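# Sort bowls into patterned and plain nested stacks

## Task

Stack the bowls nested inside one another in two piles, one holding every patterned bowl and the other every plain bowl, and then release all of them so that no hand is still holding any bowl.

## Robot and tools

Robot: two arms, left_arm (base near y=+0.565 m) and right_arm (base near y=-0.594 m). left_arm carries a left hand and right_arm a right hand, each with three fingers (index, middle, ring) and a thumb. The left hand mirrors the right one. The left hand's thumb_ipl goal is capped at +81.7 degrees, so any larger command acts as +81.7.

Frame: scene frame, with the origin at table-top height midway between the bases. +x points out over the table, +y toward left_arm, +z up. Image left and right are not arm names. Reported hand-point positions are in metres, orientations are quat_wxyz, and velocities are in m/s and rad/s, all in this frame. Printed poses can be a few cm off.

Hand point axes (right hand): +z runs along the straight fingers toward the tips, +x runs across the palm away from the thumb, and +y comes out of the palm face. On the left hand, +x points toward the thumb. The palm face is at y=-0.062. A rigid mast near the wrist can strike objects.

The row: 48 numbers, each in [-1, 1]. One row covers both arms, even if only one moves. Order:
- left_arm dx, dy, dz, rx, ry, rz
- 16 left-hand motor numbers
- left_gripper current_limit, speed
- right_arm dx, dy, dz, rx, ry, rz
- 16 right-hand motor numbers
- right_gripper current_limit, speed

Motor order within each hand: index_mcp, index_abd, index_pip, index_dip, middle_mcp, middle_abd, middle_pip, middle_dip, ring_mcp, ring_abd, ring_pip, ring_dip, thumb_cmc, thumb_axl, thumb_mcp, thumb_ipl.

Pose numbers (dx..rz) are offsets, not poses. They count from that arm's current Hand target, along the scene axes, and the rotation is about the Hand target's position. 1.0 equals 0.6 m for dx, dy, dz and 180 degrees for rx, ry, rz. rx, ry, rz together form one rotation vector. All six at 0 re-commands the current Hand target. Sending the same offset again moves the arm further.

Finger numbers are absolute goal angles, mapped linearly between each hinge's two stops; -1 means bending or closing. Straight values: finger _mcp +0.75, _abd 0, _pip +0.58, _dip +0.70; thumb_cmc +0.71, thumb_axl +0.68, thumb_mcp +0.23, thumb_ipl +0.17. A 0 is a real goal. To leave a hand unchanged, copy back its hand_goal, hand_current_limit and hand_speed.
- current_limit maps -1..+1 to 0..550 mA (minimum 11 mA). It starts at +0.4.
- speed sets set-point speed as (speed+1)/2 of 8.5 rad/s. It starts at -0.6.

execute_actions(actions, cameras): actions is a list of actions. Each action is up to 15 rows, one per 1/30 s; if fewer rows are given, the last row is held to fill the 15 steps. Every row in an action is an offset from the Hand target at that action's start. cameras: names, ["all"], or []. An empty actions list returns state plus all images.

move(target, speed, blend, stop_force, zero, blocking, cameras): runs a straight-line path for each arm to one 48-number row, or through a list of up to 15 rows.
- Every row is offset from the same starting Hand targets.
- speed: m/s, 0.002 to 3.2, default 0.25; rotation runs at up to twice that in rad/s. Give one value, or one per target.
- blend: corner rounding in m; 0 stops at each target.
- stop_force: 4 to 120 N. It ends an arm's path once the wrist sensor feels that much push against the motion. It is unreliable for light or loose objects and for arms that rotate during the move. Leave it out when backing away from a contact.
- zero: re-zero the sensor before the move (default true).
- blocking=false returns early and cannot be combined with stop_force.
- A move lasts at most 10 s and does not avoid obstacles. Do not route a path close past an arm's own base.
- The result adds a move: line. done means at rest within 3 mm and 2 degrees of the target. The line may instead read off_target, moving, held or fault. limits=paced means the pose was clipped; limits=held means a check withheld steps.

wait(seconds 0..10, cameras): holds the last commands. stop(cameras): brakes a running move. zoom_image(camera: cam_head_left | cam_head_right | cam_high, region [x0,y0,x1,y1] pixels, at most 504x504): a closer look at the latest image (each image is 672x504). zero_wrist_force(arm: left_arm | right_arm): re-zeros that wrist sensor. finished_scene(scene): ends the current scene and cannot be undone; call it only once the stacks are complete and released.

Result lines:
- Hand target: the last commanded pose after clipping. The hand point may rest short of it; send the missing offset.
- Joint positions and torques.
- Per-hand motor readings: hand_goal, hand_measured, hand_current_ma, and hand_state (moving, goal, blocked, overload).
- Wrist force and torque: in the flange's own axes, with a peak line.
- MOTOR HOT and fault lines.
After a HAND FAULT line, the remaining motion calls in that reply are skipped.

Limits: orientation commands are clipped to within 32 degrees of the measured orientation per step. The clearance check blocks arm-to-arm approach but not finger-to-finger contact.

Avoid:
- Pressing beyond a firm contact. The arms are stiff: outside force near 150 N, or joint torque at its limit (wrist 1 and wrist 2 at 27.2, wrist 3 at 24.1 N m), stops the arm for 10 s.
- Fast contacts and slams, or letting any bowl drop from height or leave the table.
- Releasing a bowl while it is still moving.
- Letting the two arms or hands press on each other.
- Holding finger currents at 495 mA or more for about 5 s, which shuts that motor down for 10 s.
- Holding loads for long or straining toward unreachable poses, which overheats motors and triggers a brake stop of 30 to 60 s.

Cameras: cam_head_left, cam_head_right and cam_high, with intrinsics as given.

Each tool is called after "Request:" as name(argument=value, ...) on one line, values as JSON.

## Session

Request:
execute_actions(actions=[])

Request:
zoom_image(camera="cam_high", region=[200, 0, 560, 270])

Scene clock: 0.00 s.
left_arm: end_effector_position=(+0.4510, +0.7707, +0.3059) hand_goal=(+0.754, +0.000, +0.576, +0.696, +0.754, +0.000, +0.576, +0.696, +0.754, +0.000, +0.576, +0.696, +0.714, +0.678, +0.226, +0.168) hand_measured=(+0.754, +0.000, +0.576, +0.696, +0.754, +0.000, +0.576, +0.696, +0.754, +0.000, +0.576, +0.696, +0.714, +0.678, +0.226, +0.168) hand_current_ma=(+0, +0, +0, +0, +0, +0, +0, +0, +0, +0, +0, +0, +0, +0, +0, +0) hand_state=(goal, goal, goal, goal, goal, goal, goal, goal, goal, goal, goal, goal, goal, goal, goal, goal) hand_current_limit=0.40 hand_speed=-0.60 end_effector_quat_wxyz=(+0.187, -0.182, +0.915, +0.308) | right_arm: end_effector_position=(+0.4128, -0.1628, +0.2408) hand_goal=(+0.754, +0.000, +0.576, +0.696, +0.754, +0.000, +0.576, +0.696, +0.754, +0.000, +0.576, +0.696, +0.714, +0.678, +0.226, +0.168) hand_measured=(+0.754, +0.000, +0.576, +0.696, +0.754, +0.000, +0.576, +0.696, +0.754, +0.000, +0.576, +0.696, +0.714, +0.678, +0.226, +0.168) hand_current_ma=(+0, +0, +0, +0, +0, +0, +0, +0, +0, +0, +0, +0, +0, +0, +0, +0) hand_state=(goal, goal, goal, goal, goal, goal, goal, goal, goal, goal, goal, goal, goal, goal, goal, goal) hand_current_limit=0.40 hand_speed=-0.60 end_effector_quat_wxyz=(+0.122, +0.722, -0.674, +0.099)
Joint positions: left_arm=[-0.396 -1.363 1.97 0.981 0.833 0.804] | right_arm=[0.597 -1.162 1.69 1.24 1.818 0.549]
Joint velocities: within noise
Joint torques (N m): no reading
Motor temperatures (°C): left_arm=[26 29 25 37 26 37] | right_arm=[29 31 26 32 40 33]
Wrist force (N): no reading
Wrist torque (N m): no reading
Wrist force, peak (N): no reading
Hand target: left_arm +0.4510, +0.7707, +0.3059; +0.187, -0.182, +0.915, +0.308 | right_arm +0.4128, -0.1628, +0.2408; +0.122, +0.722, -0.674, +0.099

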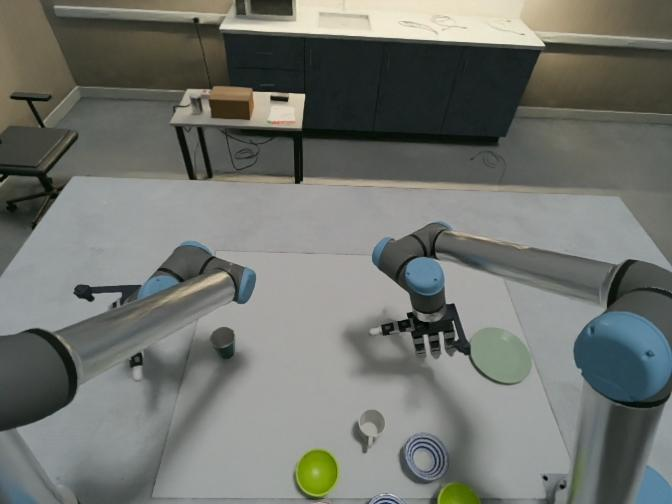

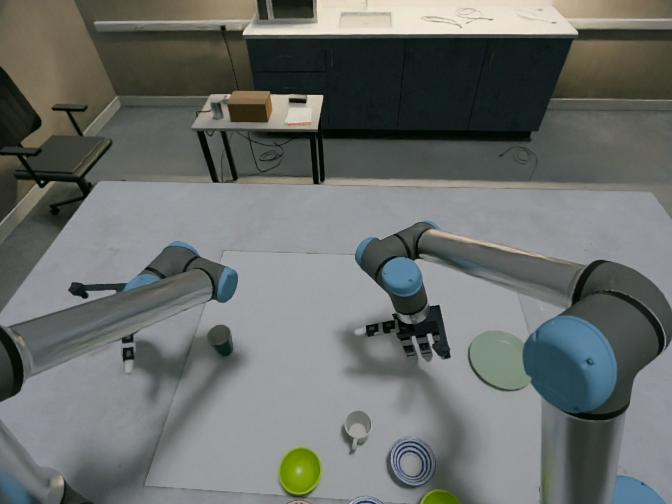

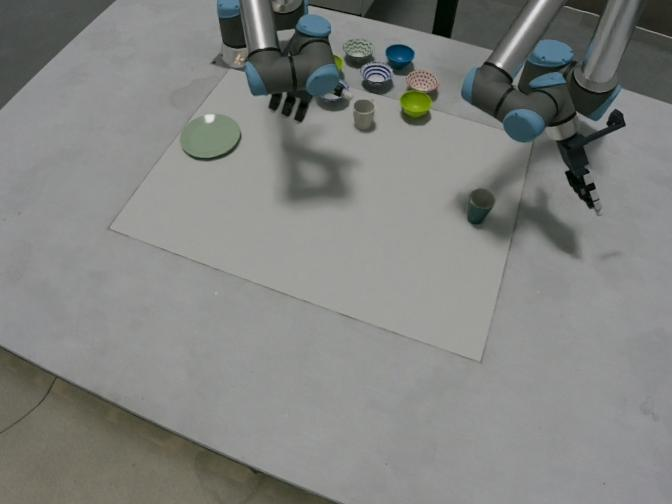

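Scaled by 1.400.

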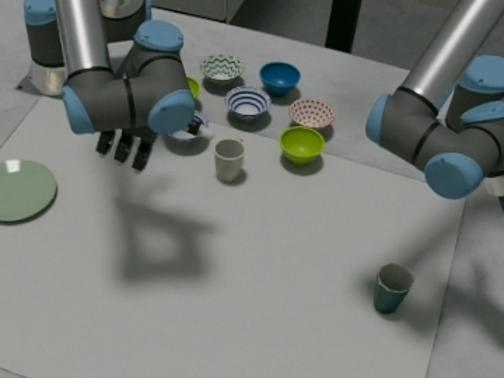

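Request:
zoom_image(camera="cam_high", region=[300, 30, 450, 130])

Request:
zoom_image(camera="cam_head_left", region=[280, 400, 500, 504])

Scaled by 3.360.

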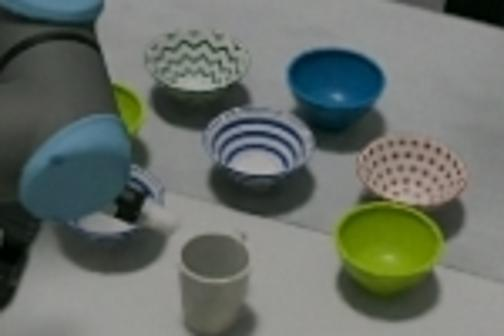

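Scaled by 2.291.

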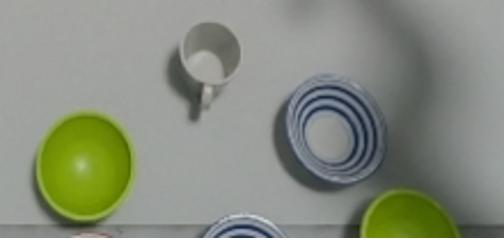

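Request:
move(target=[[0.167,0,0.167,0,0,0,0.754,0,0.576,0.696,0.754,0,0.576,0.696,0.754,0,0.576,0.696,0.714,0.678,0.226,0.168,0.4,-0.6,-0.105,0.071,0.1,0.3922,-0.2330,0.4645,0.685,0,0.066,0.261,0.685,0,0.066,0.261,1.0,0,-1.0,-0.32,-0.657,0.678,0.506,-0.373,0.4,-0.6],[0.167,0,0.167,0,0,0,0.754,0,0.576,0.696,0.754,0,0.576,0.696,0.754,0,0.576,0.696,0.714,0.678,0.226,0.168,0.4,-0.6,-0.3255,0.033,-0.068,0.4755,-0.1338,0.5973,0.685,0,0.066,0.261,0.685,0,0.066,0.261,1.0,0,-1.0,-0.32,-0.657,0.678,0.506,-0.373,0.4,-0.6]], speed=0.7, blend=0.05, cameras=["all"])

Request:
zoom_image(camera="cam_high", region=[290, 20, 440, 130])

Request:
zoom_image(camera="cam_head_left", region=[280, 400, 500, 504])

Scene clock: 7.97 s.
left_arm: end_effector_position=(+0.5512, +0.7707, +0.4061) hand_goal=(+0.754, +0.000, +0.576, +0.696, +0.754, +0.000, +0.576, +0.696, +0.754, +0.000, +0.576, +0.696, +0.714, +0.678, +0.226, +0.168) hand_measured=(+0.756, +0.000, +0.576, +0.696, +0.756, +0.000, +0.576, +0.696, +0.756, +0.000, +0.576, +0.696, +0.716, +0.678, +0.226, +0.168) hand_current_ma=(+3, +0, +2, +0, +3, +0, +2, +0, +3, +0, +2, +0, +4, -2, -3, -1) hand_state=(goal, goal, goal, goal, goal, goal, goal, goal, goal, goal, goal, goal, goal, goal, goal, goal) hand_current_limit=0.40 hand_speed=-0.60 end_effector_quat_wxyz=(+0.187, -0.182, +0.915, +0.308) | right_arm: end_effector_position=(+0.2175, -0.1430, +0.2000) hand_goal=(+0.686, +0.000, +0.066, +0.262, +0.686, +0.000, +0.066, +0.262, +1.000, +0.000, -1.000, -0.320, -0.656, +0.678, +0.506, -0.372) hand_measured=(+0.678, +0.000, +0.068, +0.264, +0.678, +0.000, +0.068, +0.266, +0.992, +0.000, -0.994, -0.316, -0.654, +0.678, +0.500, -0.370) hand_current_ma=(-12, +0, +2, +3, -12, +0, +1, +4, -13, +0, +7, +5, +2, -1, -14, +2) hand_state=(goal, goal, goal, goal, goal, goal, goal, goal, goal, goal, goal, goal, goal, goal, goal, goal) hand_current_limit=0.40 hand_speed=-0.60 end_effector_quat_wxyz=(-0.554, +0.791, +0.212, -0.149)
Joint positions: left_arm=[-0.333 -1.291 1.664 1.158 0.833 0.889] | right_arm=[0.381 -1.382 2.326 1.007 0.376 -1.977]
Joint torques (N m): left_arm=[13.13 -43.05 -50.99 8.21 0.08 1.93] | right_arm=[-6.56 -27.95 -9.95 9.65 0.25 -1.14]
Wrist force (N): left_arm=[-0.3 -0.2 -0.7] | right_arm=[0.0 -1.5 -0.3]
Wrist torque (N m): left_arm=[0.05 0.01 -0.15] | right_arm=[0.16 0.14 0.44]
Wrist force, peak (N): left_arm=[-0.7 -0.2 -0.7] | right_arm=[0.1 -2.6 -1.2]
Hand target: left_arm +0.5512, +0.7707, +0.4061; +0.187, -0.182, +0.915, +0.308 | right_arm +0.2175, -0.1430, +0.2000; -0.554, +0.791, +0.212, -0.149
Off the commanded pose: left_arm 0.000 m, 0 deg | right_arm 0.000 m, 0 deg.
move: done

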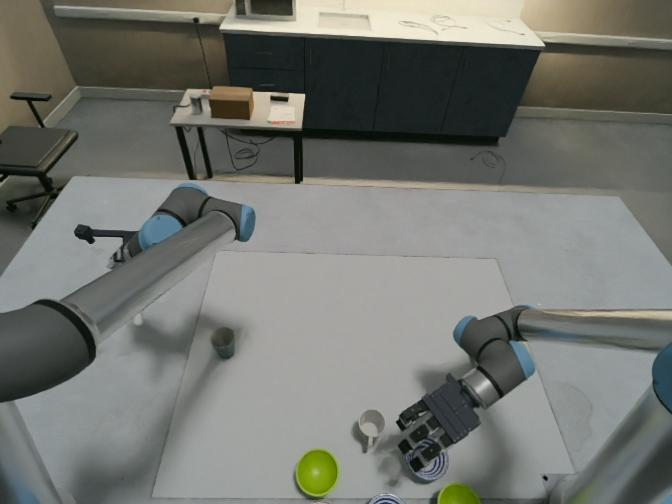

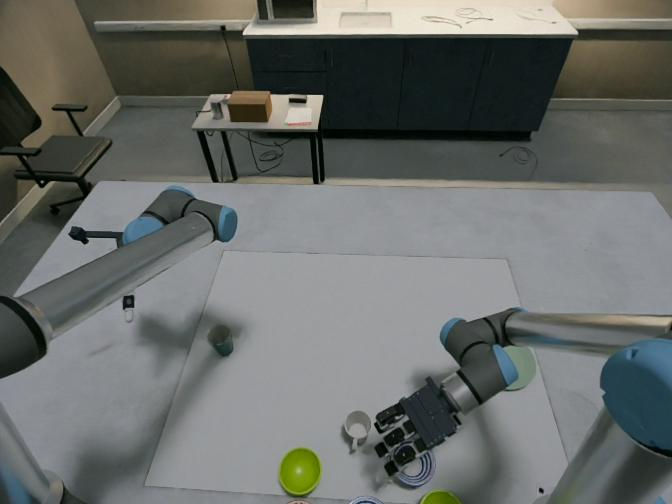

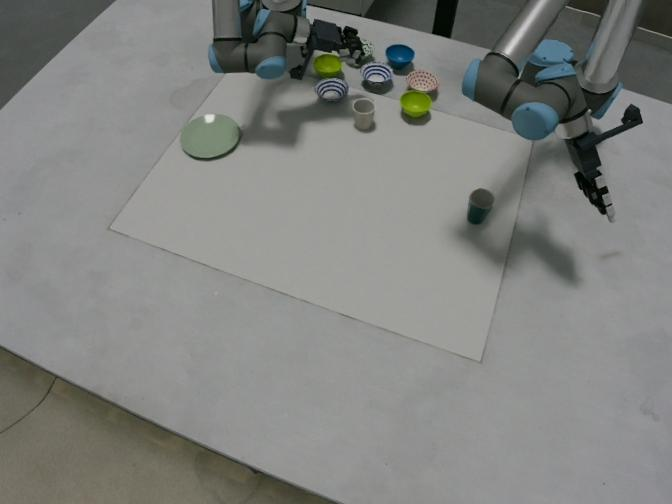

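Scaled by 3.360.

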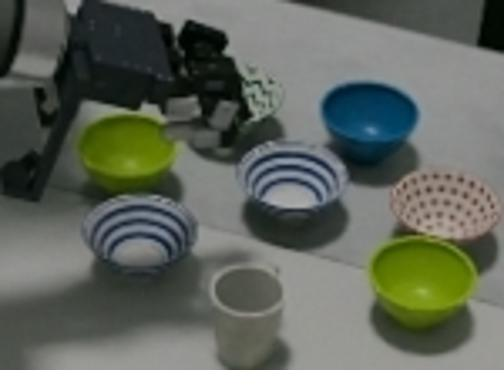

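Scaled by 2.291.

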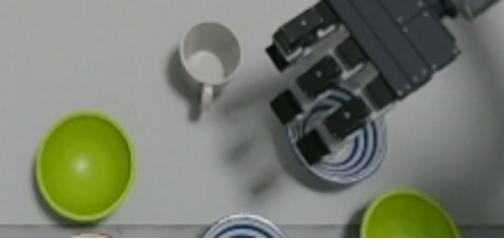

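Request:
move(target=[[0,0,0,0,0,0,0.754,0,0.576,0.696,0.754,0,0.576,0.696,0.754,0,0.576,0.696,0.714,0.678,0.226,0.168,0.4,-0.6,0.01,0.0017,-0.15,0,0,-0.16667,0.685,0,0.066,0.261,0.685,0,0.066,0.261,1.0,0,-1.0,-0.32,-0.657,0.678,0.506,-0.373,0.4,-0.6]], speed=0.3, cameras=["cam_high","cam_head_left"])

Request:
zoom_image(camera="cam_high", region=[280, 20, 380, 120])

Request:
zoom_image(camera="cam_head_left", region=[370, 404, 470, 504])

Scene clock: 10.90 s.
left_arm: end_effector_position=(+0.5512, +0.7707, +0.4061) hand_goal=(+0.754, +0.000, +0.576, +0.696, +0.754, +0.000, +0.576, +0.696, +0.754, +0.000, +0.576, +0.696, +0.714, +0.678, +0.226, +0.168) hand_measured=(+0.756, +0.000, +0.576, +0.696, +0.756, +0.000, +0.576, +0.696, +0.756, +0.000, +0.576, +0.696, +0.716, +0.678, +0.226, +0.168) hand_current_ma=(+3, +0, +2, +0, +3, +0, +2, +0, +3, +0, +2, +0, +4, -2, -3, -1) hand_state=(goal, goal, goal, goal, goal, goal, goal, goal, goal, goal, goal, goal, goal, goal, goal, goal) hand_current_limit=0.40 hand_speed=-0.60 end_effector_quat_wxyz=(+0.187, -0.182, +0.915, +0.308) | right_arm: end_effector_position=(+0.2235, -0.1420, +0.1100) hand_goal=(+0.686, +0.000, +0.066, +0.262, +0.686, +0.000, +0.066, +0.262, +1.000, +0.000, -1.000, -0.320, -0.656, +0.678, +0.506, -0.372) hand_measured=(+0.678, +0.000, +0.068, +0.264, +0.678, +0.000, +0.068, +0.266, +0.992, +0.000, -0.996, -0.316, -0.654, +0.678, +0.500, -0.370) hand_current_ma=(-12, +0, +1, +3, -12, +0, +1, +4, -13, +0, +7, +5, +2, -1, -13, +2) hand_state=(goal, goal, goal, goal, goal, goal, goal, goal, goal, goal, goal, goal, goal, goal, goal, goal) hand_current_limit=0.40 hand_speed=-0.60 end_effector_quat_wxyz=(-0.574, +0.819, +0.001, +0.000)
Joint positions: left_arm=[-0.333 -1.291 1.664 1.158 0.833 0.889] | right_arm=[0.377 -1.654 2.512 -0.076 0.505 -0.716]
Joint torques (N m): left_arm=[13.2 -42.31 -49.76 8.41 0.45 2.04] | right_arm=[11.41 -34.04 -16.25 -0.47 0.95 2.53]
Wrist force (N): left_arm=[0.1 -0.4 -0.3] | right_arm=[-0.2 -1.1 -0.6]
Wrist torque (N m): left_arm=[-0.03 -0.03 -0.10] | right_arm=[0.20 0.13 0.30]
Wrist force, peak (N): left_arm=[-0.8 0.6 0.2] | right_arm=[-0.2 -2.2 0.0]
Hand target: left_arm +0.5512, +0.7707, +0.4061; +0.187, -0.182, +0.915, +0.308 | right_arm +0.2235, -0.1420, +0.1100; -0.574, +0.819, +0.001, +0.000
Off the commanded pose: left_arm 0.000 m, 0 deg | right_arm 0.000 m, 0 deg.
move: done
Images, in order (width x height): cam_head_left 672x504, cam_high 672x504.

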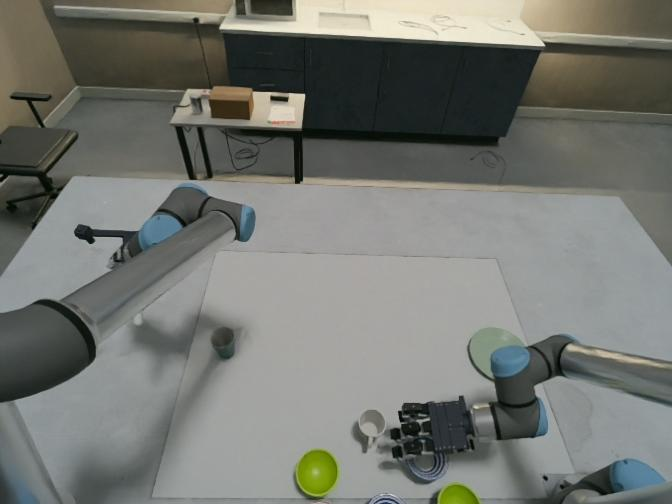

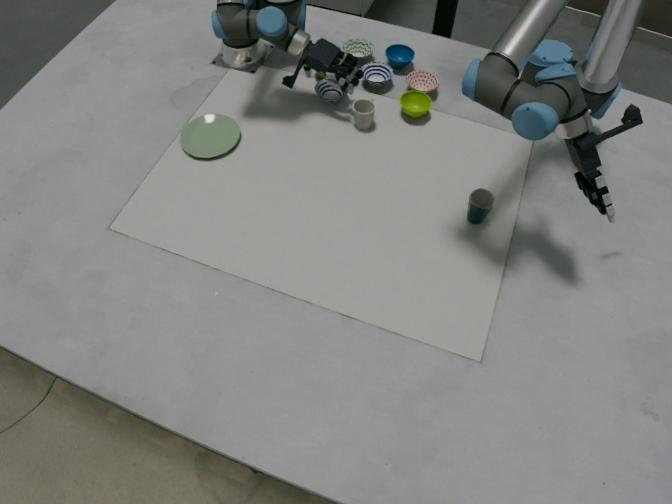

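Scaled by 5.040.

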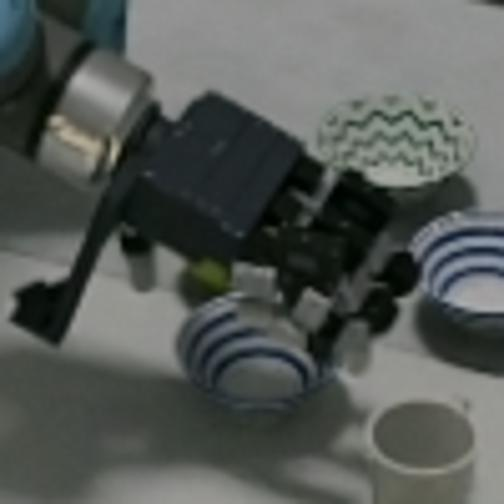

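Scaled by 5.040.

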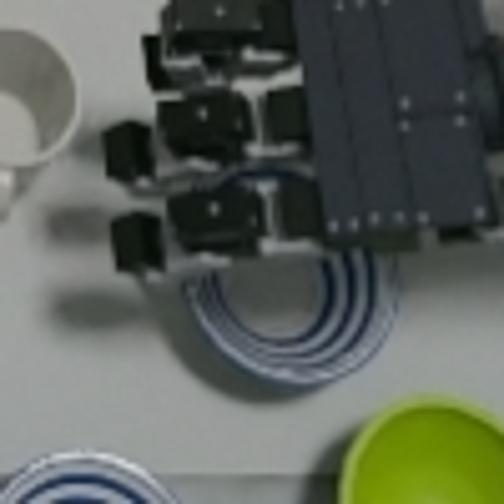

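Request:
move(target=[0,0,0,0,0,0,0.754,0,0.576,0.696,0.754,0,0.576,0.696,0.754,0,0.576,0.696,0.714,0.678,0.226,0.168,0.4,-0.6,-0.005,0.0,-0.0892,0,0,0,0.685,0,0.066,0.261,0.685,0,0.066,0.261,1.0,0,-1.0,-0.32,-0.657,0.678,0.506,-0.373,0.4,-0.6], speed=0.12, stop_force=6)

Request:
execute_actions(actions=[[[0,0,0,0,0,0,0.754,0,0.576,0.696,0.754,0,0.576,0.696,0.754,0,0.576,0.696,0.714,0.678,0.226,0.168,0.4,-0.6,0,0,0,0,0,0,0.562,0,-0.518,0.406,0.562,0,-0.518,0.406,1.0,0,-1.0,-0.32,-0.657,0.678,0.169,-0.265,0.0,-0.8]],[[0,0,0,0,0,0,0.754,0,0.576,0.696,0.754,0,0.576,0.696,0.754,0,0.576,0.696,0.714,0.678,0.226,0.168,0.4,-0.6,0,0,0,0,0,0,0.562,0,-0.518,0.406,0.562,0,-0.518,0.406,1.0,0,-1.0,-0.32,-0.657,0.678,0.169,-0.265,0.1,-0.8]]], cameras=["cam_high","cam_head_left"])

Request:
zoom_image(camera="cam_high", region=[280, 20, 380, 120])

Scene clock: 13.20 s.
left_arm: end_effector_position=(+0.5512, +0.7707, +0.4061) hand_goal=(+0.754, +0.000, +0.576, +0.696, +0.754, +0.000, +0.576, +0.696, +0.754, +0.000, +0.576, +0.696, +0.714, +0.678, +0.226, +0.168) hand_measured=(+0.756, +0.000, +0.576, +0.696, +0.756, +0.000, +0.576, +0.696, +0.756, +0.000, +0.576, +0.696, +0.716, +0.678, +0.226, +0.168) hand_current_ma=(+3, +0, +2, +0, +3, +0, +2, +0, +3, +0, +2, +0, +4, -2, -3, -1) hand_state=(goal, goal, goal, goal, goal, goal, goal, goal, goal, goal, goal, goal, goal, goal, goal, goal) hand_current_limit=0.40 hand_speed=-0.60 end_effector_quat_wxyz=(+0.187, -0.182, +0.915, +0.308) | right_arm: end_effector_position=(+0.2205, -0.1420, +0.0565) hand_goal=(+0.686, +0.000, +0.066, +0.262, +0.686, +0.000, +0.066, +0.262, +1.000, +0.000, -1.000, -0.320, -0.656, +0.678, +0.506, -0.372) hand_measured=(+0.678, +0.000, +0.068, +0.264, +0.678, +0.000, +0.068, +0.266, +0.992, +0.000, -0.996, -0.316, -0.654, +0.678, +0.500, -0.370) hand_current_ma=(-12, +0, +1, +3, -12, +0, +1, +4, -13, +0, +7, +5, +2, -1, -13, +2) hand_state=(goal, goal, goal, goal, goal, goal, goal, goal, goal, goal, goal, goal, goal, goal, goal, goal) hand_current_limit=0.40 hand_speed=-0.60 end_effector_quat_wxyz=(-0.574, +0.819, +0.001, +0.000)
Joint positions: left_arm=[-0.333 -1.291 1.664 1.158 0.833 0.889] | right_arm=[0.382 -1.536 2.556 -0.245 0.509 -0.708]
Joint torques (N m): left_arm=[12.7 -43.14 -50.03 8.15 0.13 2.04] | right_arm=[10.08 -12.87 -9.68 -0.45 0.51 2.96]
Wrist force (N): left_arm=[-0.1 0.1 -0.6] | right_arm=[-0.2 -1.6 -0.3]
Wrist torque (N m): left_arm=[0.06 -0.02 -0.13] | right_arm=[0.15 0.14 0.29]
Wrist force, peak (N): left_arm=[-0.2 0.6 -0.6] | right_arm=[-0.5 -2.0 -0.7]
Hand target: left_arm +0.5512, +0.7707, +0.4061; +0.187, -0.182, +0.915, +0.308 | right_arm +0.2205, -0.1420, +0.0564; -0.574, +0.819, +0.001, +0.000
Off the commanded pose: left_arm 0.000 m, 0 deg | right_arm 0.000 m, 0 deg.
move: done

Scene clock: 14.40 s.
left_arm: end_effector_position=(+0.5512, +0.7707, +0.4061) hand_goal=(+0.754, +0.000, +0.576, +0.696, +0.754, +0.000, +0.576, +0.696, +0.754, +0.000, +0.576, +0.696, +0.714, +0.678, +0.226, +0.168) hand_measured=(+0.756, +0.000, +0.576, +0.696, +0.756, +0.000, +0.576, +0.696, +0.756, +0.000, +0.576, +0.696, +0.716, +0.678, +0.226, +0.168) hand_current_ma=(+3, +0, +2, +0, +3, +0, +2, +0, +3, +0, +2, +0, +4, -2, -3, -1) hand_state=(goal, goal, goal, goal, goal, goal, goal, goal, goal, goal, goal, goal, goal, goal, goal, goal) hand_current_limit=0.40 hand_speed=-0.60 end_effector_quat_wxyz=(+0.187, -0.182, +0.915, +0.308) | right_arm: end_effector_position=(+0.2205, -0.1420, +0.0564) hand_goal=(+0.562, +0.000, -0.518, +0.406, +0.562, +0.000, -0.518, +0.406, +1.000, +0.000, -1.000, -0.320, -0.656, +0.678, +0.170, -0.264) hand_measured=(+0.604, +0.008, -0.400, +0.416, +0.602, -0.010, -0.454, +0.414, +0.992, +0.000, -0.996, -0.316, -0.648, +0.678, +0.366, -0.232) hand_current_ma=(+122, +12, +302, +18, +115, -16, +190, +14, -13, +0, +7, +5, +12, -1, +303, +114) hand_state=(blocked, goal, blocked, goal, blocked, goal, blocked, goal, goal, goal, goal, goal, goal, goal, blocked, blocked) hand_current_limit=0.10 hand_speed=-0.80 end_effector_quat_wxyz=(-0.574, +0.819, +0.001, +0.000)
Joint positions: left_arm=[-0.333 -1.291 1.664 1.158 0.833 0.889] | right_arm=[0.382 -1.536 2.556 -0.245 0.509 -0.708]
Joint torques (N m): left_arm=[13.31 -42.95 -50.06 8.34 0.06 2.01] | right_arm=[10.95 -13.77 -11.33 0.19 -0.06 2.77]
Wrist force (N): left_arm=[-0.9 0.0 -0.2] | right_arm=[-0.2 0.6 0.7]
Wrist torque (N m): left_arm=[0.02 0.11 -0.20] | right_arm=[0.23 0.13 0.29]
Wrist force, peak (N): left_arm=[-0.9 0.0 -0.2] | right_arm=[0.0 -1.5 -0.4]
Hand target: left_arm +0.5512, +0.7707, +0.4061; +0.187, -0.182, +0.915, +0.308 | right_arm +0.2205, -0.1420, +0.0564; -0.574, +0.819, +0.001, +0.000
Off the commanded pose: left_arm 0.000 m, 0 deg | right_arm 0.000 m, 0 deg.
Step readings (end_effector_position of left_arm | right_arm):
0: (+0.5512, +0.7707, +0.4061) | (+0.2205, -0.1420, +0.0565)
1: (+0.5512, +0.7707, +0.4061) | (+0.2205, -0.1420, +0.0565)
2: (+0.5512, +0.7707, +0.4061) | (+0.2205, -0.1420, +0.0565)
4: (+0.5512, +0.7707, +0.4061) | (+0.2205, -0.1420, +0.0564)
8: (+0.5512, +0.7707, +0.4061) | (+0.2205, -0.1420, +0.0564)
15: (+0.5512, +0.7707, +0.4061) | (+0.2205, -0.1420, +0.0564)
16: (+0.5512, +0.7707, +0.4061) | (+0.2205, -0.1420, +0.0564)
17: (+0.5512, +0.7707, +0.4061) | (+0.2205, -0.1420, +0.0564)
19: (+0.5512, +0.7707, +0.4061) | (+0.2205, -0.1420, +0.0564)
23: (+0.5512, +0.7707, +0.4061) | (+0.2205, -0.1420, +0.0564)
30: (+0.5512, +0.7707, +0.4061) | (+0.2205, -0.1420, +0.0564)
Images, in order (width x height): cam_head_left 672x504, cam_high 672x504.

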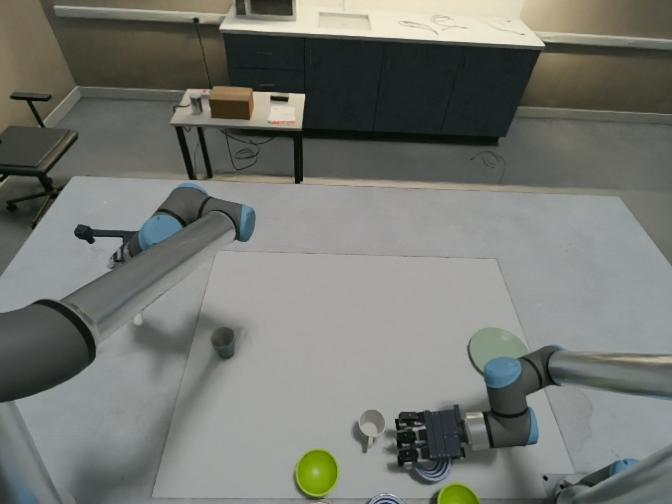

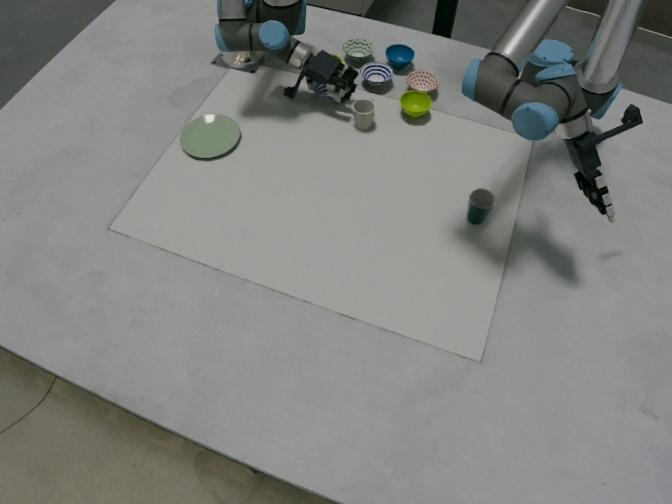

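Scaled by 5.040.

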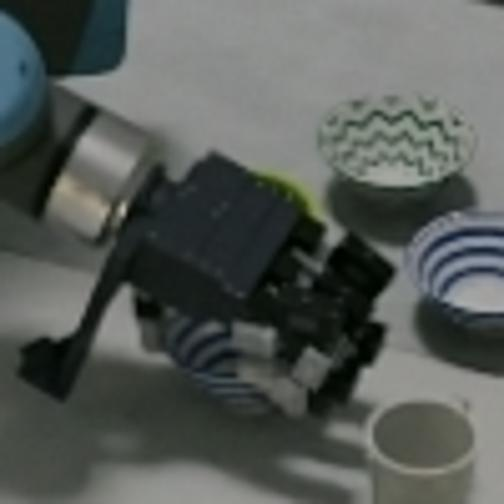

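Request:
move(target=[[0,0,0,0,0,0,0.754,0,0.576,0.696,0.754,0,0.576,0.696,0.754,0,0.576,0.696,0.714,0.678,0.226,0.168,0.4,-0.6,0,0,0.16,0,0,0,0.562,0,-0.518,0.406,0.562,0,-0.518,0.406,1.0,0,-1.0,-0.32,-0.657,0.678,0.169,-0.265,0.1,-0.8],[0,0,0,0,0,0,0.754,0,0.576,0.696,0.754,0,0.576,0.696,0.754,0,0.576,0.696,0.714,0.678,0.226,0.168,0.4,-0.6,-0.2783,0.2183,0.16,0,0,0.0833,0.562,0,-0.518,0.406,0.562,0,-0.518,0.406,1.0,0,-1.0,-0.32,-0.657,0.678,0.169,-0.265,0.1,-0.8],[0,0,0,0,0,0,0.754,0,0.576,0.696,0.754,0,0.576,0.696,0.754,0,0.576,0.696,0.714,0.678,0.226,0.168,0.4,-0.6,-0.2783,0.2183,0.0977,0,0,0.0833,0.562,0,-0.518,0.406,0.562,0,-0.518,0.406,1.0,0,-1.0,-0.32,-0.657,0.678,0.169,-0.265,0.1,-0.8]], speed=0.3, blend=0.03, cameras=["cam_high","cam_head_left"])

Request:
zoom_image(camera="cam_high", region=[330, 30, 410, 110])

Request:
zoom_image(camera="cam_head_left", region=[340, 424, 480, 504])

Scene clock: 17.13 s.
left_arm: end_effector_position=(+0.5512, +0.7707, +0.4061) hand_goal=(+0.754, +0.000, +0.576, +0.696, +0.754, +0.000, +0.576, +0.696, +0.754, +0.000, +0.576, +0.696, +0.714, +0.678, +0.226, +0.168) hand_measured=(+0.756, +0.000, +0.576, +0.696, +0.756, +0.000, +0.576, +0.696, +0.756, +0.000, +0.576, +0.696, +0.716, +0.678, +0.226, +0.168) hand_current_ma=(+3, +0, +2, +0, +3, +0, +2, +0, +3, +0, +2, +0, +4, -2, -3, -1) hand_state=(goal, goal, goal, goal, goal, goal, goal, goal, goal, goal, goal, goal, goal, goal, goal, goal) hand_current_limit=0.40 hand_speed=-0.60 end_effector_quat_wxyz=(+0.187, -0.182, +0.915, +0.308) | right_arm: end_effector_position=(+0.0535, -0.0111, +0.1152) hand_goal=(+0.562, +0.000, -0.518, +0.406, +0.562, +0.000, -0.518, +0.406, +1.000, +0.000, -1.000, -0.320, -0.656, +0.678, +0.170, -0.264) hand_measured=(+0.608, +0.008, -0.414, +0.418, +0.602, -0.010, -0.468, +0.414, +0.992, +0.000, -0.996, -0.316, -0.652, +0.678, +0.370, -0.232) hand_current_ma=(+136, +12, +303, +22, +115, -16, +142, +14, -13, +0, +6, +5, +5, -1, +303, +115) hand_state=(blocked, goal, blocked, goal, blocked, goal, blocked, goal, goal, goal, goal, goal, goal, goal, blocked, blocked) hand_current_limit=0.10 hand_speed=-0.80 end_effector_quat_wxyz=(-0.569, +0.812, +0.107, -0.075)
Joint positions: left_arm=[-0.333 -1.291 1.664 1.158 0.833 0.889] | right_arm=[1.016 -1.553 2.349 -0.307 0.813 -0.351]
Joint torques (N m): left_arm=[11.12 -45.75 -49.79 8.28 0.08 2.15] | right_arm=[12.75 -20.47 -43.96 -1.88 0.99 3.02]
Wrist force (N): left_arm=[0.1 -0.1 -0.1] | right_arm=[0.2 0.5 0.6]
Wrist torque (N m): left_arm=[0.00 -0.02 -0.12] | right_arm=[0.22 0.09 0.35]
Wrist force, peak (N): left_arm=[0.0 0.8 -0.8] | right_arm=[-4.2 -2.6 1.1]
Hand target: left_arm +0.5512, +0.7707, +0.4061; +0.187, -0.182, +0.915, +0.308 | right_arm +0.0535, -0.0110, +0.1151; -0.569, +0.812, +0.107, -0.075
Off the commanded pose: left_arm 0.000 m, 0 deg | right_arm 0.000 m, 0 deg.
move: done; blend cut to 0.0187 m at target 2
Images, in order (width x height): cam_head_left 672x504, cam_high 672x504.

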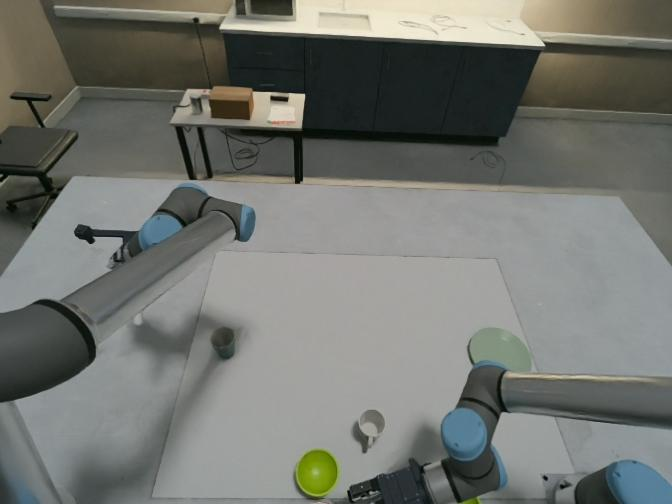

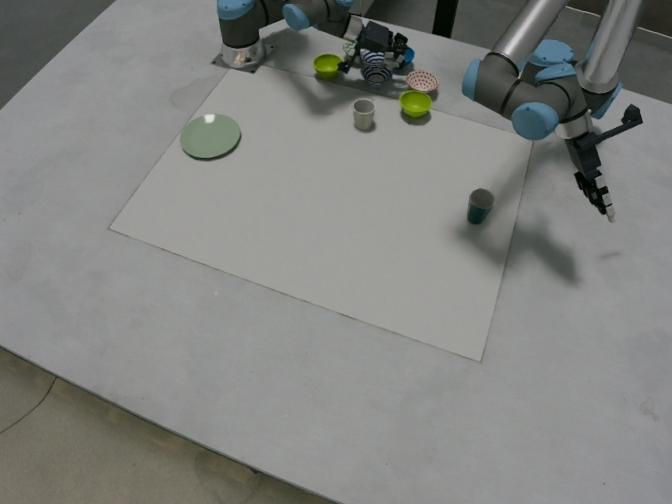

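Scaled by 6.300.

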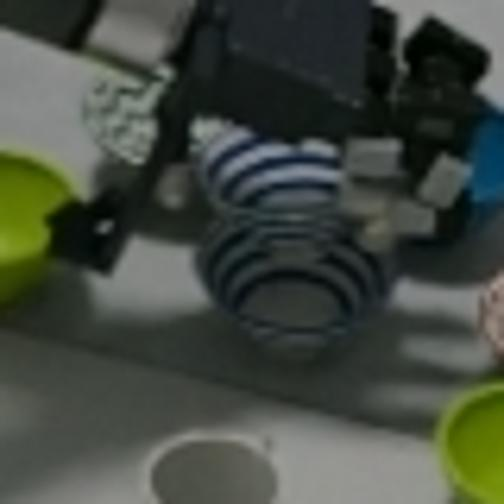

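Scaled by 3.600.

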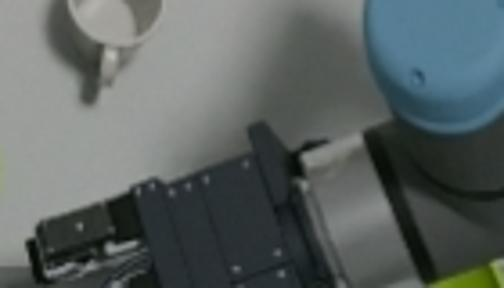

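Request:
zoom_image(camera="cam_high", region=[354, 42, 404, 92])

Scaled by 10.080.

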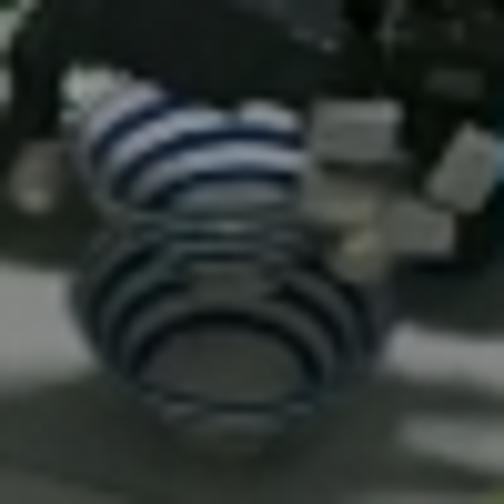

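Request:
move(target=[[0,0,0,0,0,0,0.754,0,0.576,0.696,0.754,0,0.576,0.696,0.754,0,0.576,0.696,0.714,0.678,0.226,0.168,0.4,-0.6,0.0292,0.0125,-0.02,0,0,0,0.562,0,-0.518,0.406,0.562,0,-0.518,0.406,1.0,0,-1.0,-0.32,-0.657,0.678,0.169,-0.265,0.1,-0.8]], speed=0.15, cameras=["cam_high"])

Request:
zoom_image(camera="cam_high", region=[354, 42, 404, 92])

Scene clock: 18.83 s.
left_arm: end_effector_position=(+0.5512, +0.7707, +0.4061) hand_goal=(+0.754, +0.000, +0.576, +0.696, +0.754, +0.000, +0.576, +0.696, +0.754, +0.000, +0.576, +0.696, +0.714, +0.678, +0.226, +0.168) hand_measured=(+0.756, +0.000, +0.576, +0.696, +0.756, +0.000, +0.576, +0.696, +0.756, +0.000, +0.576, +0.696, +0.716, +0.678, +0.226, +0.168) hand_current_ma=(+3, +0, +2, +0, +3, +0, +2, +0, +3, +0, +2, +0, +4, -2, -3, -1) hand_state=(goal, goal, goal, goal, goal, goal, goal, goal, goal, goal, goal, goal, goal, goal, goal, goal) hand_current_limit=0.40 hand_speed=-0.60 end_effector_quat_wxyz=(+0.187, -0.182, +0.915, +0.308) | right_arm: end_effector_position=(+0.0709, -0.0036, +0.1032) hand_goal=(+0.562, +0.000, -0.518, +0.406, +0.562, +0.000, -0.518, +0.406, +1.000, +0.000, -1.000, -0.320, -0.656, +0.678, +0.170, -0.264) hand_measured=(+0.608, +0.008, -0.414, +0.418, +0.602, -0.010, -0.468, +0.414, +0.992, +0.000, -0.996, -0.316, -0.652, +0.678, +0.370, -0.232) hand_current_ma=(+136, +12, +302, +22, +115, -16, +142, +14, -13, +0, +6, +5, +5, -1, +302, +115) hand_state=(blocked, goal, blocked, goal, blocked, goal, blocked, goal, goal, goal, goal, goal, goal, goal, blocked, blocked) hand_current_limit=0.10 hand_speed=-0.80 end_effector_quat_wxyz=(-0.569, +0.812, +0.107, -0.075)
Joint positions: left_arm=[-0.333 -1.291 1.664 1.158 0.833 0.889] | right_arm=[0.987 -1.513 2.339 -0.324 0.788 -0.37]
Joint torques (N m): left_arm=[11.67 -42.61 -50.69 8.05 0.42 1.92] | right_arm=[-5.92 -20.64 -43.83 -1.97 -4.21 -0.58]
Wrist force (N): left_arm=[0.1 0.1 -0.1] | right_arm=[0.0 0.5 0.5]
Wrist torque (N m): left_arm=[0.02 -0.02 -0.12] | right_arm=[0.24 0.13 0.36]
Wrist force, peak (N): left_arm=[-0.6 0.6 -0.4] | right_arm=[0.1 0.4 1.0]
Hand target: left_arm +0.5512, +0.7707, +0.4061; +0.187, -0.182, +0.915, +0.308 | right_arm +0.0710, -0.0035, +0.1031; -0.569, +0.812, +0.107, -0.075
Off the commanded pose: left_arm 0.000 m, 0 deg | right_arm 0.000 m, 0 deg.
move: done
Images, in order (width x height): cam_high 672x504.

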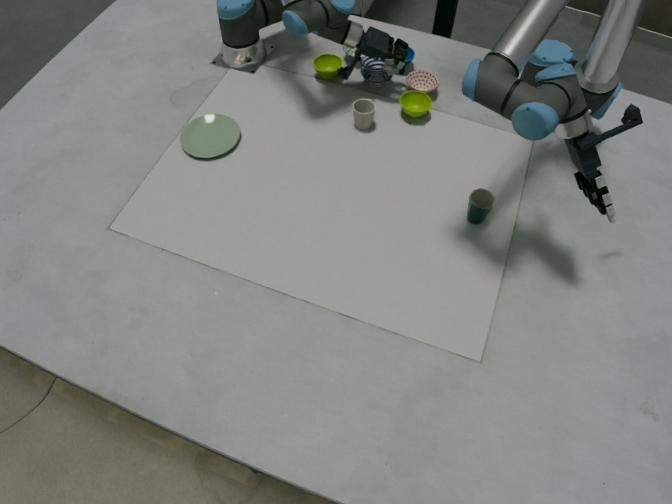

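Scaled by 10.080.

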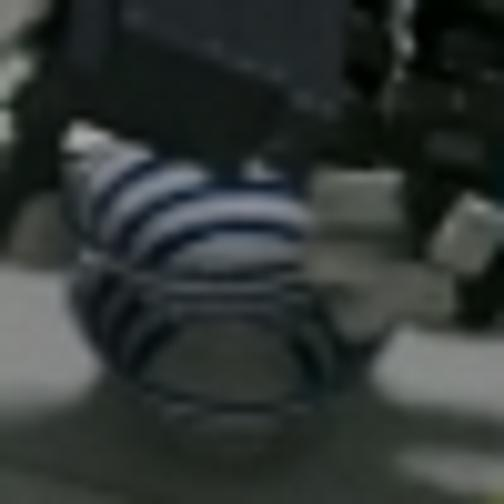

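Request:
move(target=[0,0,0,0,0,0,0.754,0,0.576,0.696,0.754,0,0.576,0.696,0.754,0,0.576,0.696,0.714,0.678,0.226,0.168,0.4,-0.6,0,0,-0.065,0,0,0,0.562,0,-0.518,0.406,0.562,0,-0.518,0.406,1.0,0,-1.0,-0.32,-0.657,0.678,0.169,-0.265,0.1,-0.8], speed=0.05, stop_force=4, cameras=["cam_high"])

Request:
zoom_image(camera="cam_high", region=[344, 32, 414, 102])

Scene clock: 20.73 s.
left_arm: end_effector_position=(+0.5512, +0.7707, +0.4061) hand_goal=(+0.754, +0.000, +0.576, +0.696, +0.754, +0.000, +0.576, +0.696, +0.754, +0.000, +0.576, +0.696, +0.714, +0.678, +0.226, +0.168) hand_measured=(+0.756, +0.000, +0.576, +0.696, +0.756, +0.000, +0.576, +0.696, +0.756, +0.000, +0.576, +0.696, +0.716, +0.678, +0.226, +0.168) hand_current_ma=(+3, +0, +2, +0, +3, +0, +2, +0, +3, +0, +2, +0, +4, -2, -3, -1) hand_state=(goal, goal, goal, goal, goal, goal, goal, goal, goal, goal, goal, goal, goal, goal, goal, goal) hand_current_limit=0.40 hand_speed=-0.60 end_effector_quat_wxyz=(+0.187, -0.182, +0.915, +0.308) | right_arm: end_effector_position=(+0.0710, -0.0037, +0.0798) hand_goal=(+0.562, +0.000, -0.518, +0.406, +0.562, +0.000, -0.518, +0.406, +1.000, +0.000, -1.000, -0.320, -0.656, +0.678, +0.170, -0.264) hand_measured=(+0.612, +0.008, -0.444, +0.420, +0.608, -0.012, -0.490, +0.408, +0.992, +0.000, -0.996, -0.316, -0.656, +0.678, +0.376, -0.232) hand_current_ma=(+148, +9, +237, +29, +136, -16, +63, +2, -13, +0, +6, +5, +0, -1, +303, +115) hand_state=(blocked, goal, blocked, goal, blocked, goal, blocked, goal, goal, goal, goal, goal, goal, goal, blocked, blocked) hand_current_limit=0.10 hand_speed=-0.80 end_effector_quat_wxyz=(-0.569, +0.812, +0.107, -0.075)
Joint positions: left_arm=[-0.333 -1.291 1.664 1.158 0.833 0.889] | right_arm=[0.986 -1.473 2.355 -0.38 0.787 -0.371]
Joint torques (N m): left_arm=[10.77 -43.19 -49.93 8.16 0.18 1.99] | right_arm=[6.88 -53.13 -41.24 1.75 0.44 1.5]
Wrist force (N): left_arm=[-0.3 0.4 -0.3] | right_arm=[-0.3 0.3 -0.2]
Wrist torque (N m): left_arm=[0.08 0.03 -0.15] | right_arm=[0.28 0.12 0.33]
Wrist force, peak (N): left_arm=[-0.4 0.2 -0.9] | right_arm=[-0.6 -8.3 -3.1]
Hand target: left_arm +0.5512, +0.7707, +0.4061; +0.187, -0.182, +0.915, +0.308 | right_arm +0.0710, -0.0037, +0.0798; -0.569, +0.812, +0.107, -0.075 (not the last commanded pose)
Off the commanded pose: left_arm 0.000 m, 0 deg | right_arm 0.016 m, 0 deg.
move: contact (right_arm)
Images, in order (width x height): cam_high 672x504.

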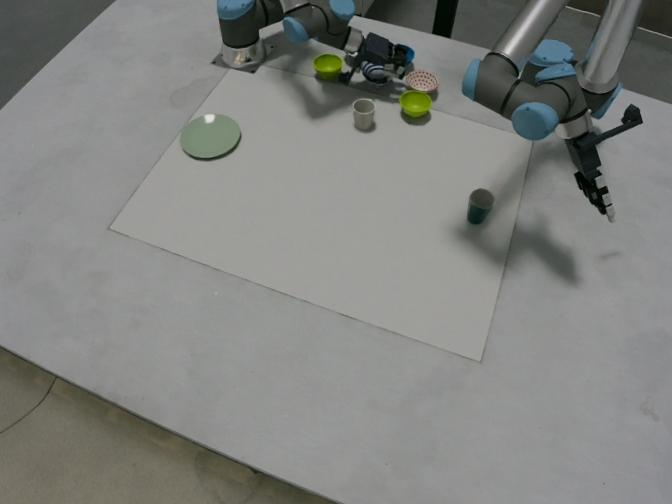

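Scaled by 7.200.

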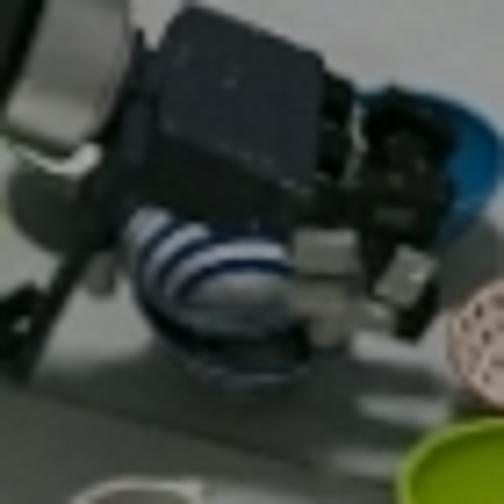

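Request:
move(target=[[0,0,0,0,0,0,0.754,0,0.576,0.696,0.754,0,0.576,0.696,0.754,0,0.576,0.696,0.714,0.678,0.226,0.168,0.4,-0.6,0,0,0.001,0,0,0,0.628,0,-0.36,0.406,0.625,0,-0.39,0.406,1.0,0,-1.0,-0.32,-0.657,0.678,0.42,-0.265,0.4,-0.9],[0,0,0,0,0,0,0.754,0,0.576,0.696,0.754,0,0.576,0.696,0.754,0,0.576,0.696,0.714,0.678,0.226,0.168,0.4,-0.6,0,0,0.05,0,0,0,0.628,0,-0.36,0.406,0.625,0,-0.39,0.406,1.0,0,-1.0,-0.32,-0.657,0.678,0.42,-0.265,0.4,-0.9]], speed=0.1, cameras=["cam_high"])

Request:
zoom_image(camera="cam_high", region=[344, 32, 414, 102])

Scene clock: 22.73 s.
left_arm: end_effector_position=(+0.5512, +0.7707, +0.4061) hand_goal=(+0.754, +0.000, +0.576, +0.696, +0.754, +0.000, +0.576, +0.696, +0.754, +0.000, +0.576, +0.696, +0.714, +0.678, +0.226, +0.168) hand_measured=(+0.756, +0.000, +0.576, +0.696, +0.756, +0.000, +0.576, +0.696, +0.756, +0.000, +0.576, +0.696, +0.716, +0.678, +0.226, +0.168) hand_current_ma=(+3, +0, +2, +0, +3, +0, +2, +0, +3, +0, +2, +0, +4, -2, -3, -1) hand_state=(goal, goal, goal, goal, goal, goal, goal, goal, goal, goal, goal, goal, goal, goal, goal, goal) hand_current_limit=0.40 hand_speed=-0.60 end_effector_quat_wxyz=(+0.187, -0.182, +0.915, +0.308) | right_arm: end_effector_position=(+0.0710, -0.0037, +0.1097) hand_goal=(+0.628, +0.000, -0.360, +0.406, +0.626, +0.000, -0.390, +0.406, +1.000, +0.000, -1.000, -0.320, -0.656, +0.678, +0.420, -0.264) hand_measured=(+0.624, +0.004, -0.356, +0.408, +0.614, -0.004, -0.390, +0.404, +0.992, +0.000, -0.996, -0.316, -0.656, +0.678, +0.414, -0.262) hand_current_ma=(-8, +4, +4, +1, -25, -4, +0, -1, -13, +0, +6, +5, +0, -1, -12, +3) hand_state=(goal, goal, goal, goal, goal, goal, goal, goal, goal, goal, goal, goal, goal, goal, goal, goal) hand_current_limit=0.40 hand_speed=-0.90 end_effector_quat_wxyz=(-0.569, +0.812, +0.107, -0.075)
Joint positions: left_arm=[-0.333 -1.291 1.664 1.158 0.833 0.889] | right_arm=[0.986 -1.524 2.333 -0.307 0.787 -0.371]
Joint torques (N m): left_arm=[11.99 -43.46 -50.67 8.21 -0.07 1.99] | right_arm=[-5.46 -51.45 -44.24 3.76 -2.5 -0.73]
Wrist force (N): left_arm=[0.0 0.0 -0.4] | right_arm=[0.3 -1.6 -0.4]
Wrist torque (N m): left_arm=[0.03 -0.02 -0.12] | right_arm=[0.20 0.09 0.40]
Wrist force, peak (N): left_arm=[-0.3 0.8 -0.5] | right_arm=[-0.4 -3.3 -1.2]
Hand target: left_arm +0.5512, +0.7707, +0.4061; +0.187, -0.182, +0.915, +0.308 | right_arm +0.0710, -0.0037, +0.1098; -0.569, +0.812, +0.107, -0.075
Off the commanded pose: left_arm 0.000 m, 0 deg | right_arm 0.000 m, 0 deg.
move: done
Images, in order (width x height): cam_high 672x504.

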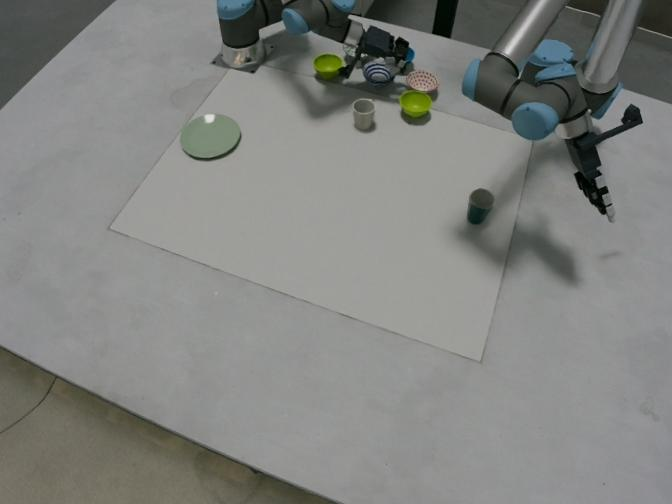

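Scaled by 7.200.

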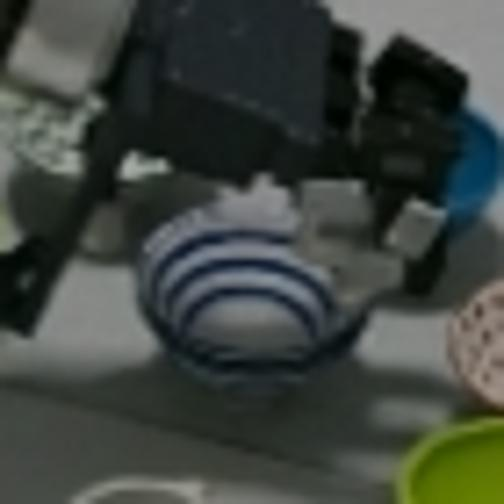

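Request:
move(target=[[0,0,0,0,0,0,0.754,0,0.576,0.696,0.754,0,0.576,0.696,0.754,0,0.576,0.696,0.714,0.678,0.226,0.168,0.4,-0.6,0,0,0.07,0,0,0,0.685,0,0.066,0.261,0.685,0,0.066,0.261,1.0,0,-1.0,-0.32,-0.657,0.678,0.506,-0.373,0.4,-0.6],[0,0,0,0,0,0,0.754,0,0.576,0.696,0.754,0,0.576,0.696,0.754,0,0.576,0.696,0.714,0.678,0.226,0.168,0.4,-0.6,-0.22,-0.2317,0.07,0,0,-0.0833,0.685,0,0.066,0.261,0.685,0,0.066,0.261,1.0,0,-1.0,-0.32,-0.657,0.678,0.506,-0.373,0.4,-0.6],[0,0,0,0,0,0,0.754,0,0.576,0.696,0.754,0,0.576,0.696,0.754,0,0.576,0.696,0.714,0.678,0.226,0.168,0.4,-0.6,-0.22,-0.2317,0.017,0,0,-0.0833,0.685,0,0.066,0.261,0.685,0,0.066,0.261,1.0,0,-1.0,-0.32,-0.657,0.678,0.506,-0.373,0.4,-0.6]], speed=0.3, blend=0.03, cameras=["cam_high"])

Request:
zoom_image(camera="cam_high", region=[310, 10, 410, 110])

Scene clock: 25.00 s.
left_arm: end_effector_position=(+0.5512, +0.7707, +0.4061) hand_goal=(+0.754, +0.000, +0.576, +0.696, +0.754, +0.000, +0.576, +0.696, +0.754, +0.000, +0.576, +0.696, +0.714, +0.678, +0.226, +0.168) hand_measured=(+0.756, +0.000, +0.576, +0.696, +0.756, +0.000, +0.576, +0.696, +0.756, +0.000, +0.576, +0.696, +0.716, +0.678, +0.226, +0.168) hand_current_ma=(+3, +0, +2, +0, +3, +0, +2, +0, +3, +0, +2, +0, +4, -2, -3, -1) hand_state=(goal, goal, goal, goal, goal, goal, goal, goal, goal, goal, goal, goal, goal, goal, goal, goal) hand_current_limit=0.40 hand_speed=-0.60 end_effector_quat_wxyz=(+0.187, -0.182, +0.915, +0.308) | right_arm: end_effector_position=(-0.0610, -0.1427, +0.1201) hand_goal=(+0.686, +0.000, +0.066, +0.262, +0.686, +0.000, +0.066, +0.262, +1.000, +0.000, -1.000, -0.320, -0.656, +0.678, +0.506, -0.372) hand_measured=(+0.668, +0.002, +0.060, +0.264, +0.668, -0.002, +0.062, +0.266, +0.992, +0.000, -0.996, -0.316, -0.656, +0.678, +0.500, -0.370) hand_current_ma=(-41, +3, -8, +3, -41, -3, -6, +4, -13, +0, +6, +5, +0, -1, -12, +3) hand_state=(goal, goal, goal, goal, goal, goal, goal, goal, goal, goal, goal, goal, goal, goal, goal, goal) hand_current_limit=0.40 hand_speed=-0.60 end_effector_quat_wxyz=(-0.574, +0.819, +0.001, +0.000)
Joint positions: left_arm=[-0.333 -1.291 1.664 1.158 0.833 0.889] | right_arm=[1.369 -1.86 2.567 -0.352 1.378 -0.071]
Joint torques (N m): left_arm=[10.87 -45.64 -50.07 7.85 -0.14 1.81] | right_arm=[12.78 1.39 -22.44 -3.27 2.24 2.83]
Wrist force (N): left_arm=[0.0 0.3 -0.5] | right_arm=[-0.2 -1.2 0.3]
Wrist torque (N m): left_arm=[0.09 -0.02 -0.13] | right_arm=[0.13 0.19 0.33]
Wrist force, peak (N): left_arm=[-0.5 0.6 -0.6] | right_arm=[1.8 -2.6 0.7]
Hand target: left_arm +0.5512, +0.7707, +0.4061; +0.187, -0.182, +0.915, +0.308 | right_arm -0.0610, -0.1427, +0.1200; -0.574, +0.819, +0.001, +0.000
Off the commanded pose: left_arm 0.000 m, 0 deg | right_arm 0.000 m, 0 deg.
move: done; blend cut to 0.021 m at target 1, 0.0159 m at target 2
Images, in order (width x height): cam_high 672x504.

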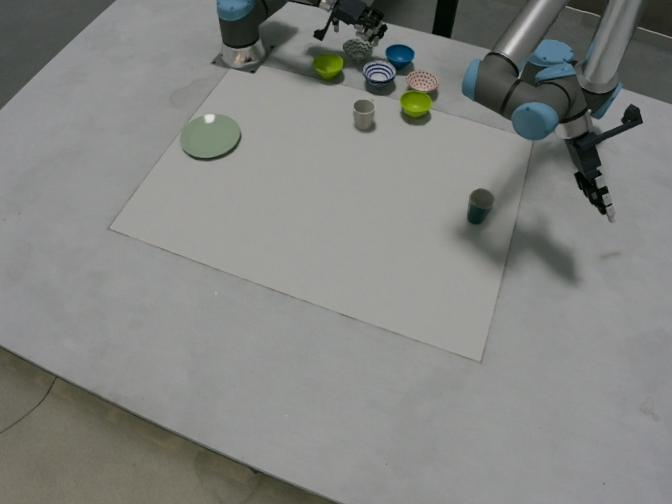

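Scaled by 5.040.

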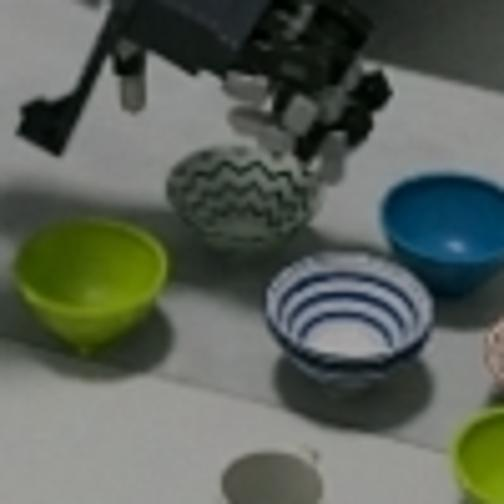

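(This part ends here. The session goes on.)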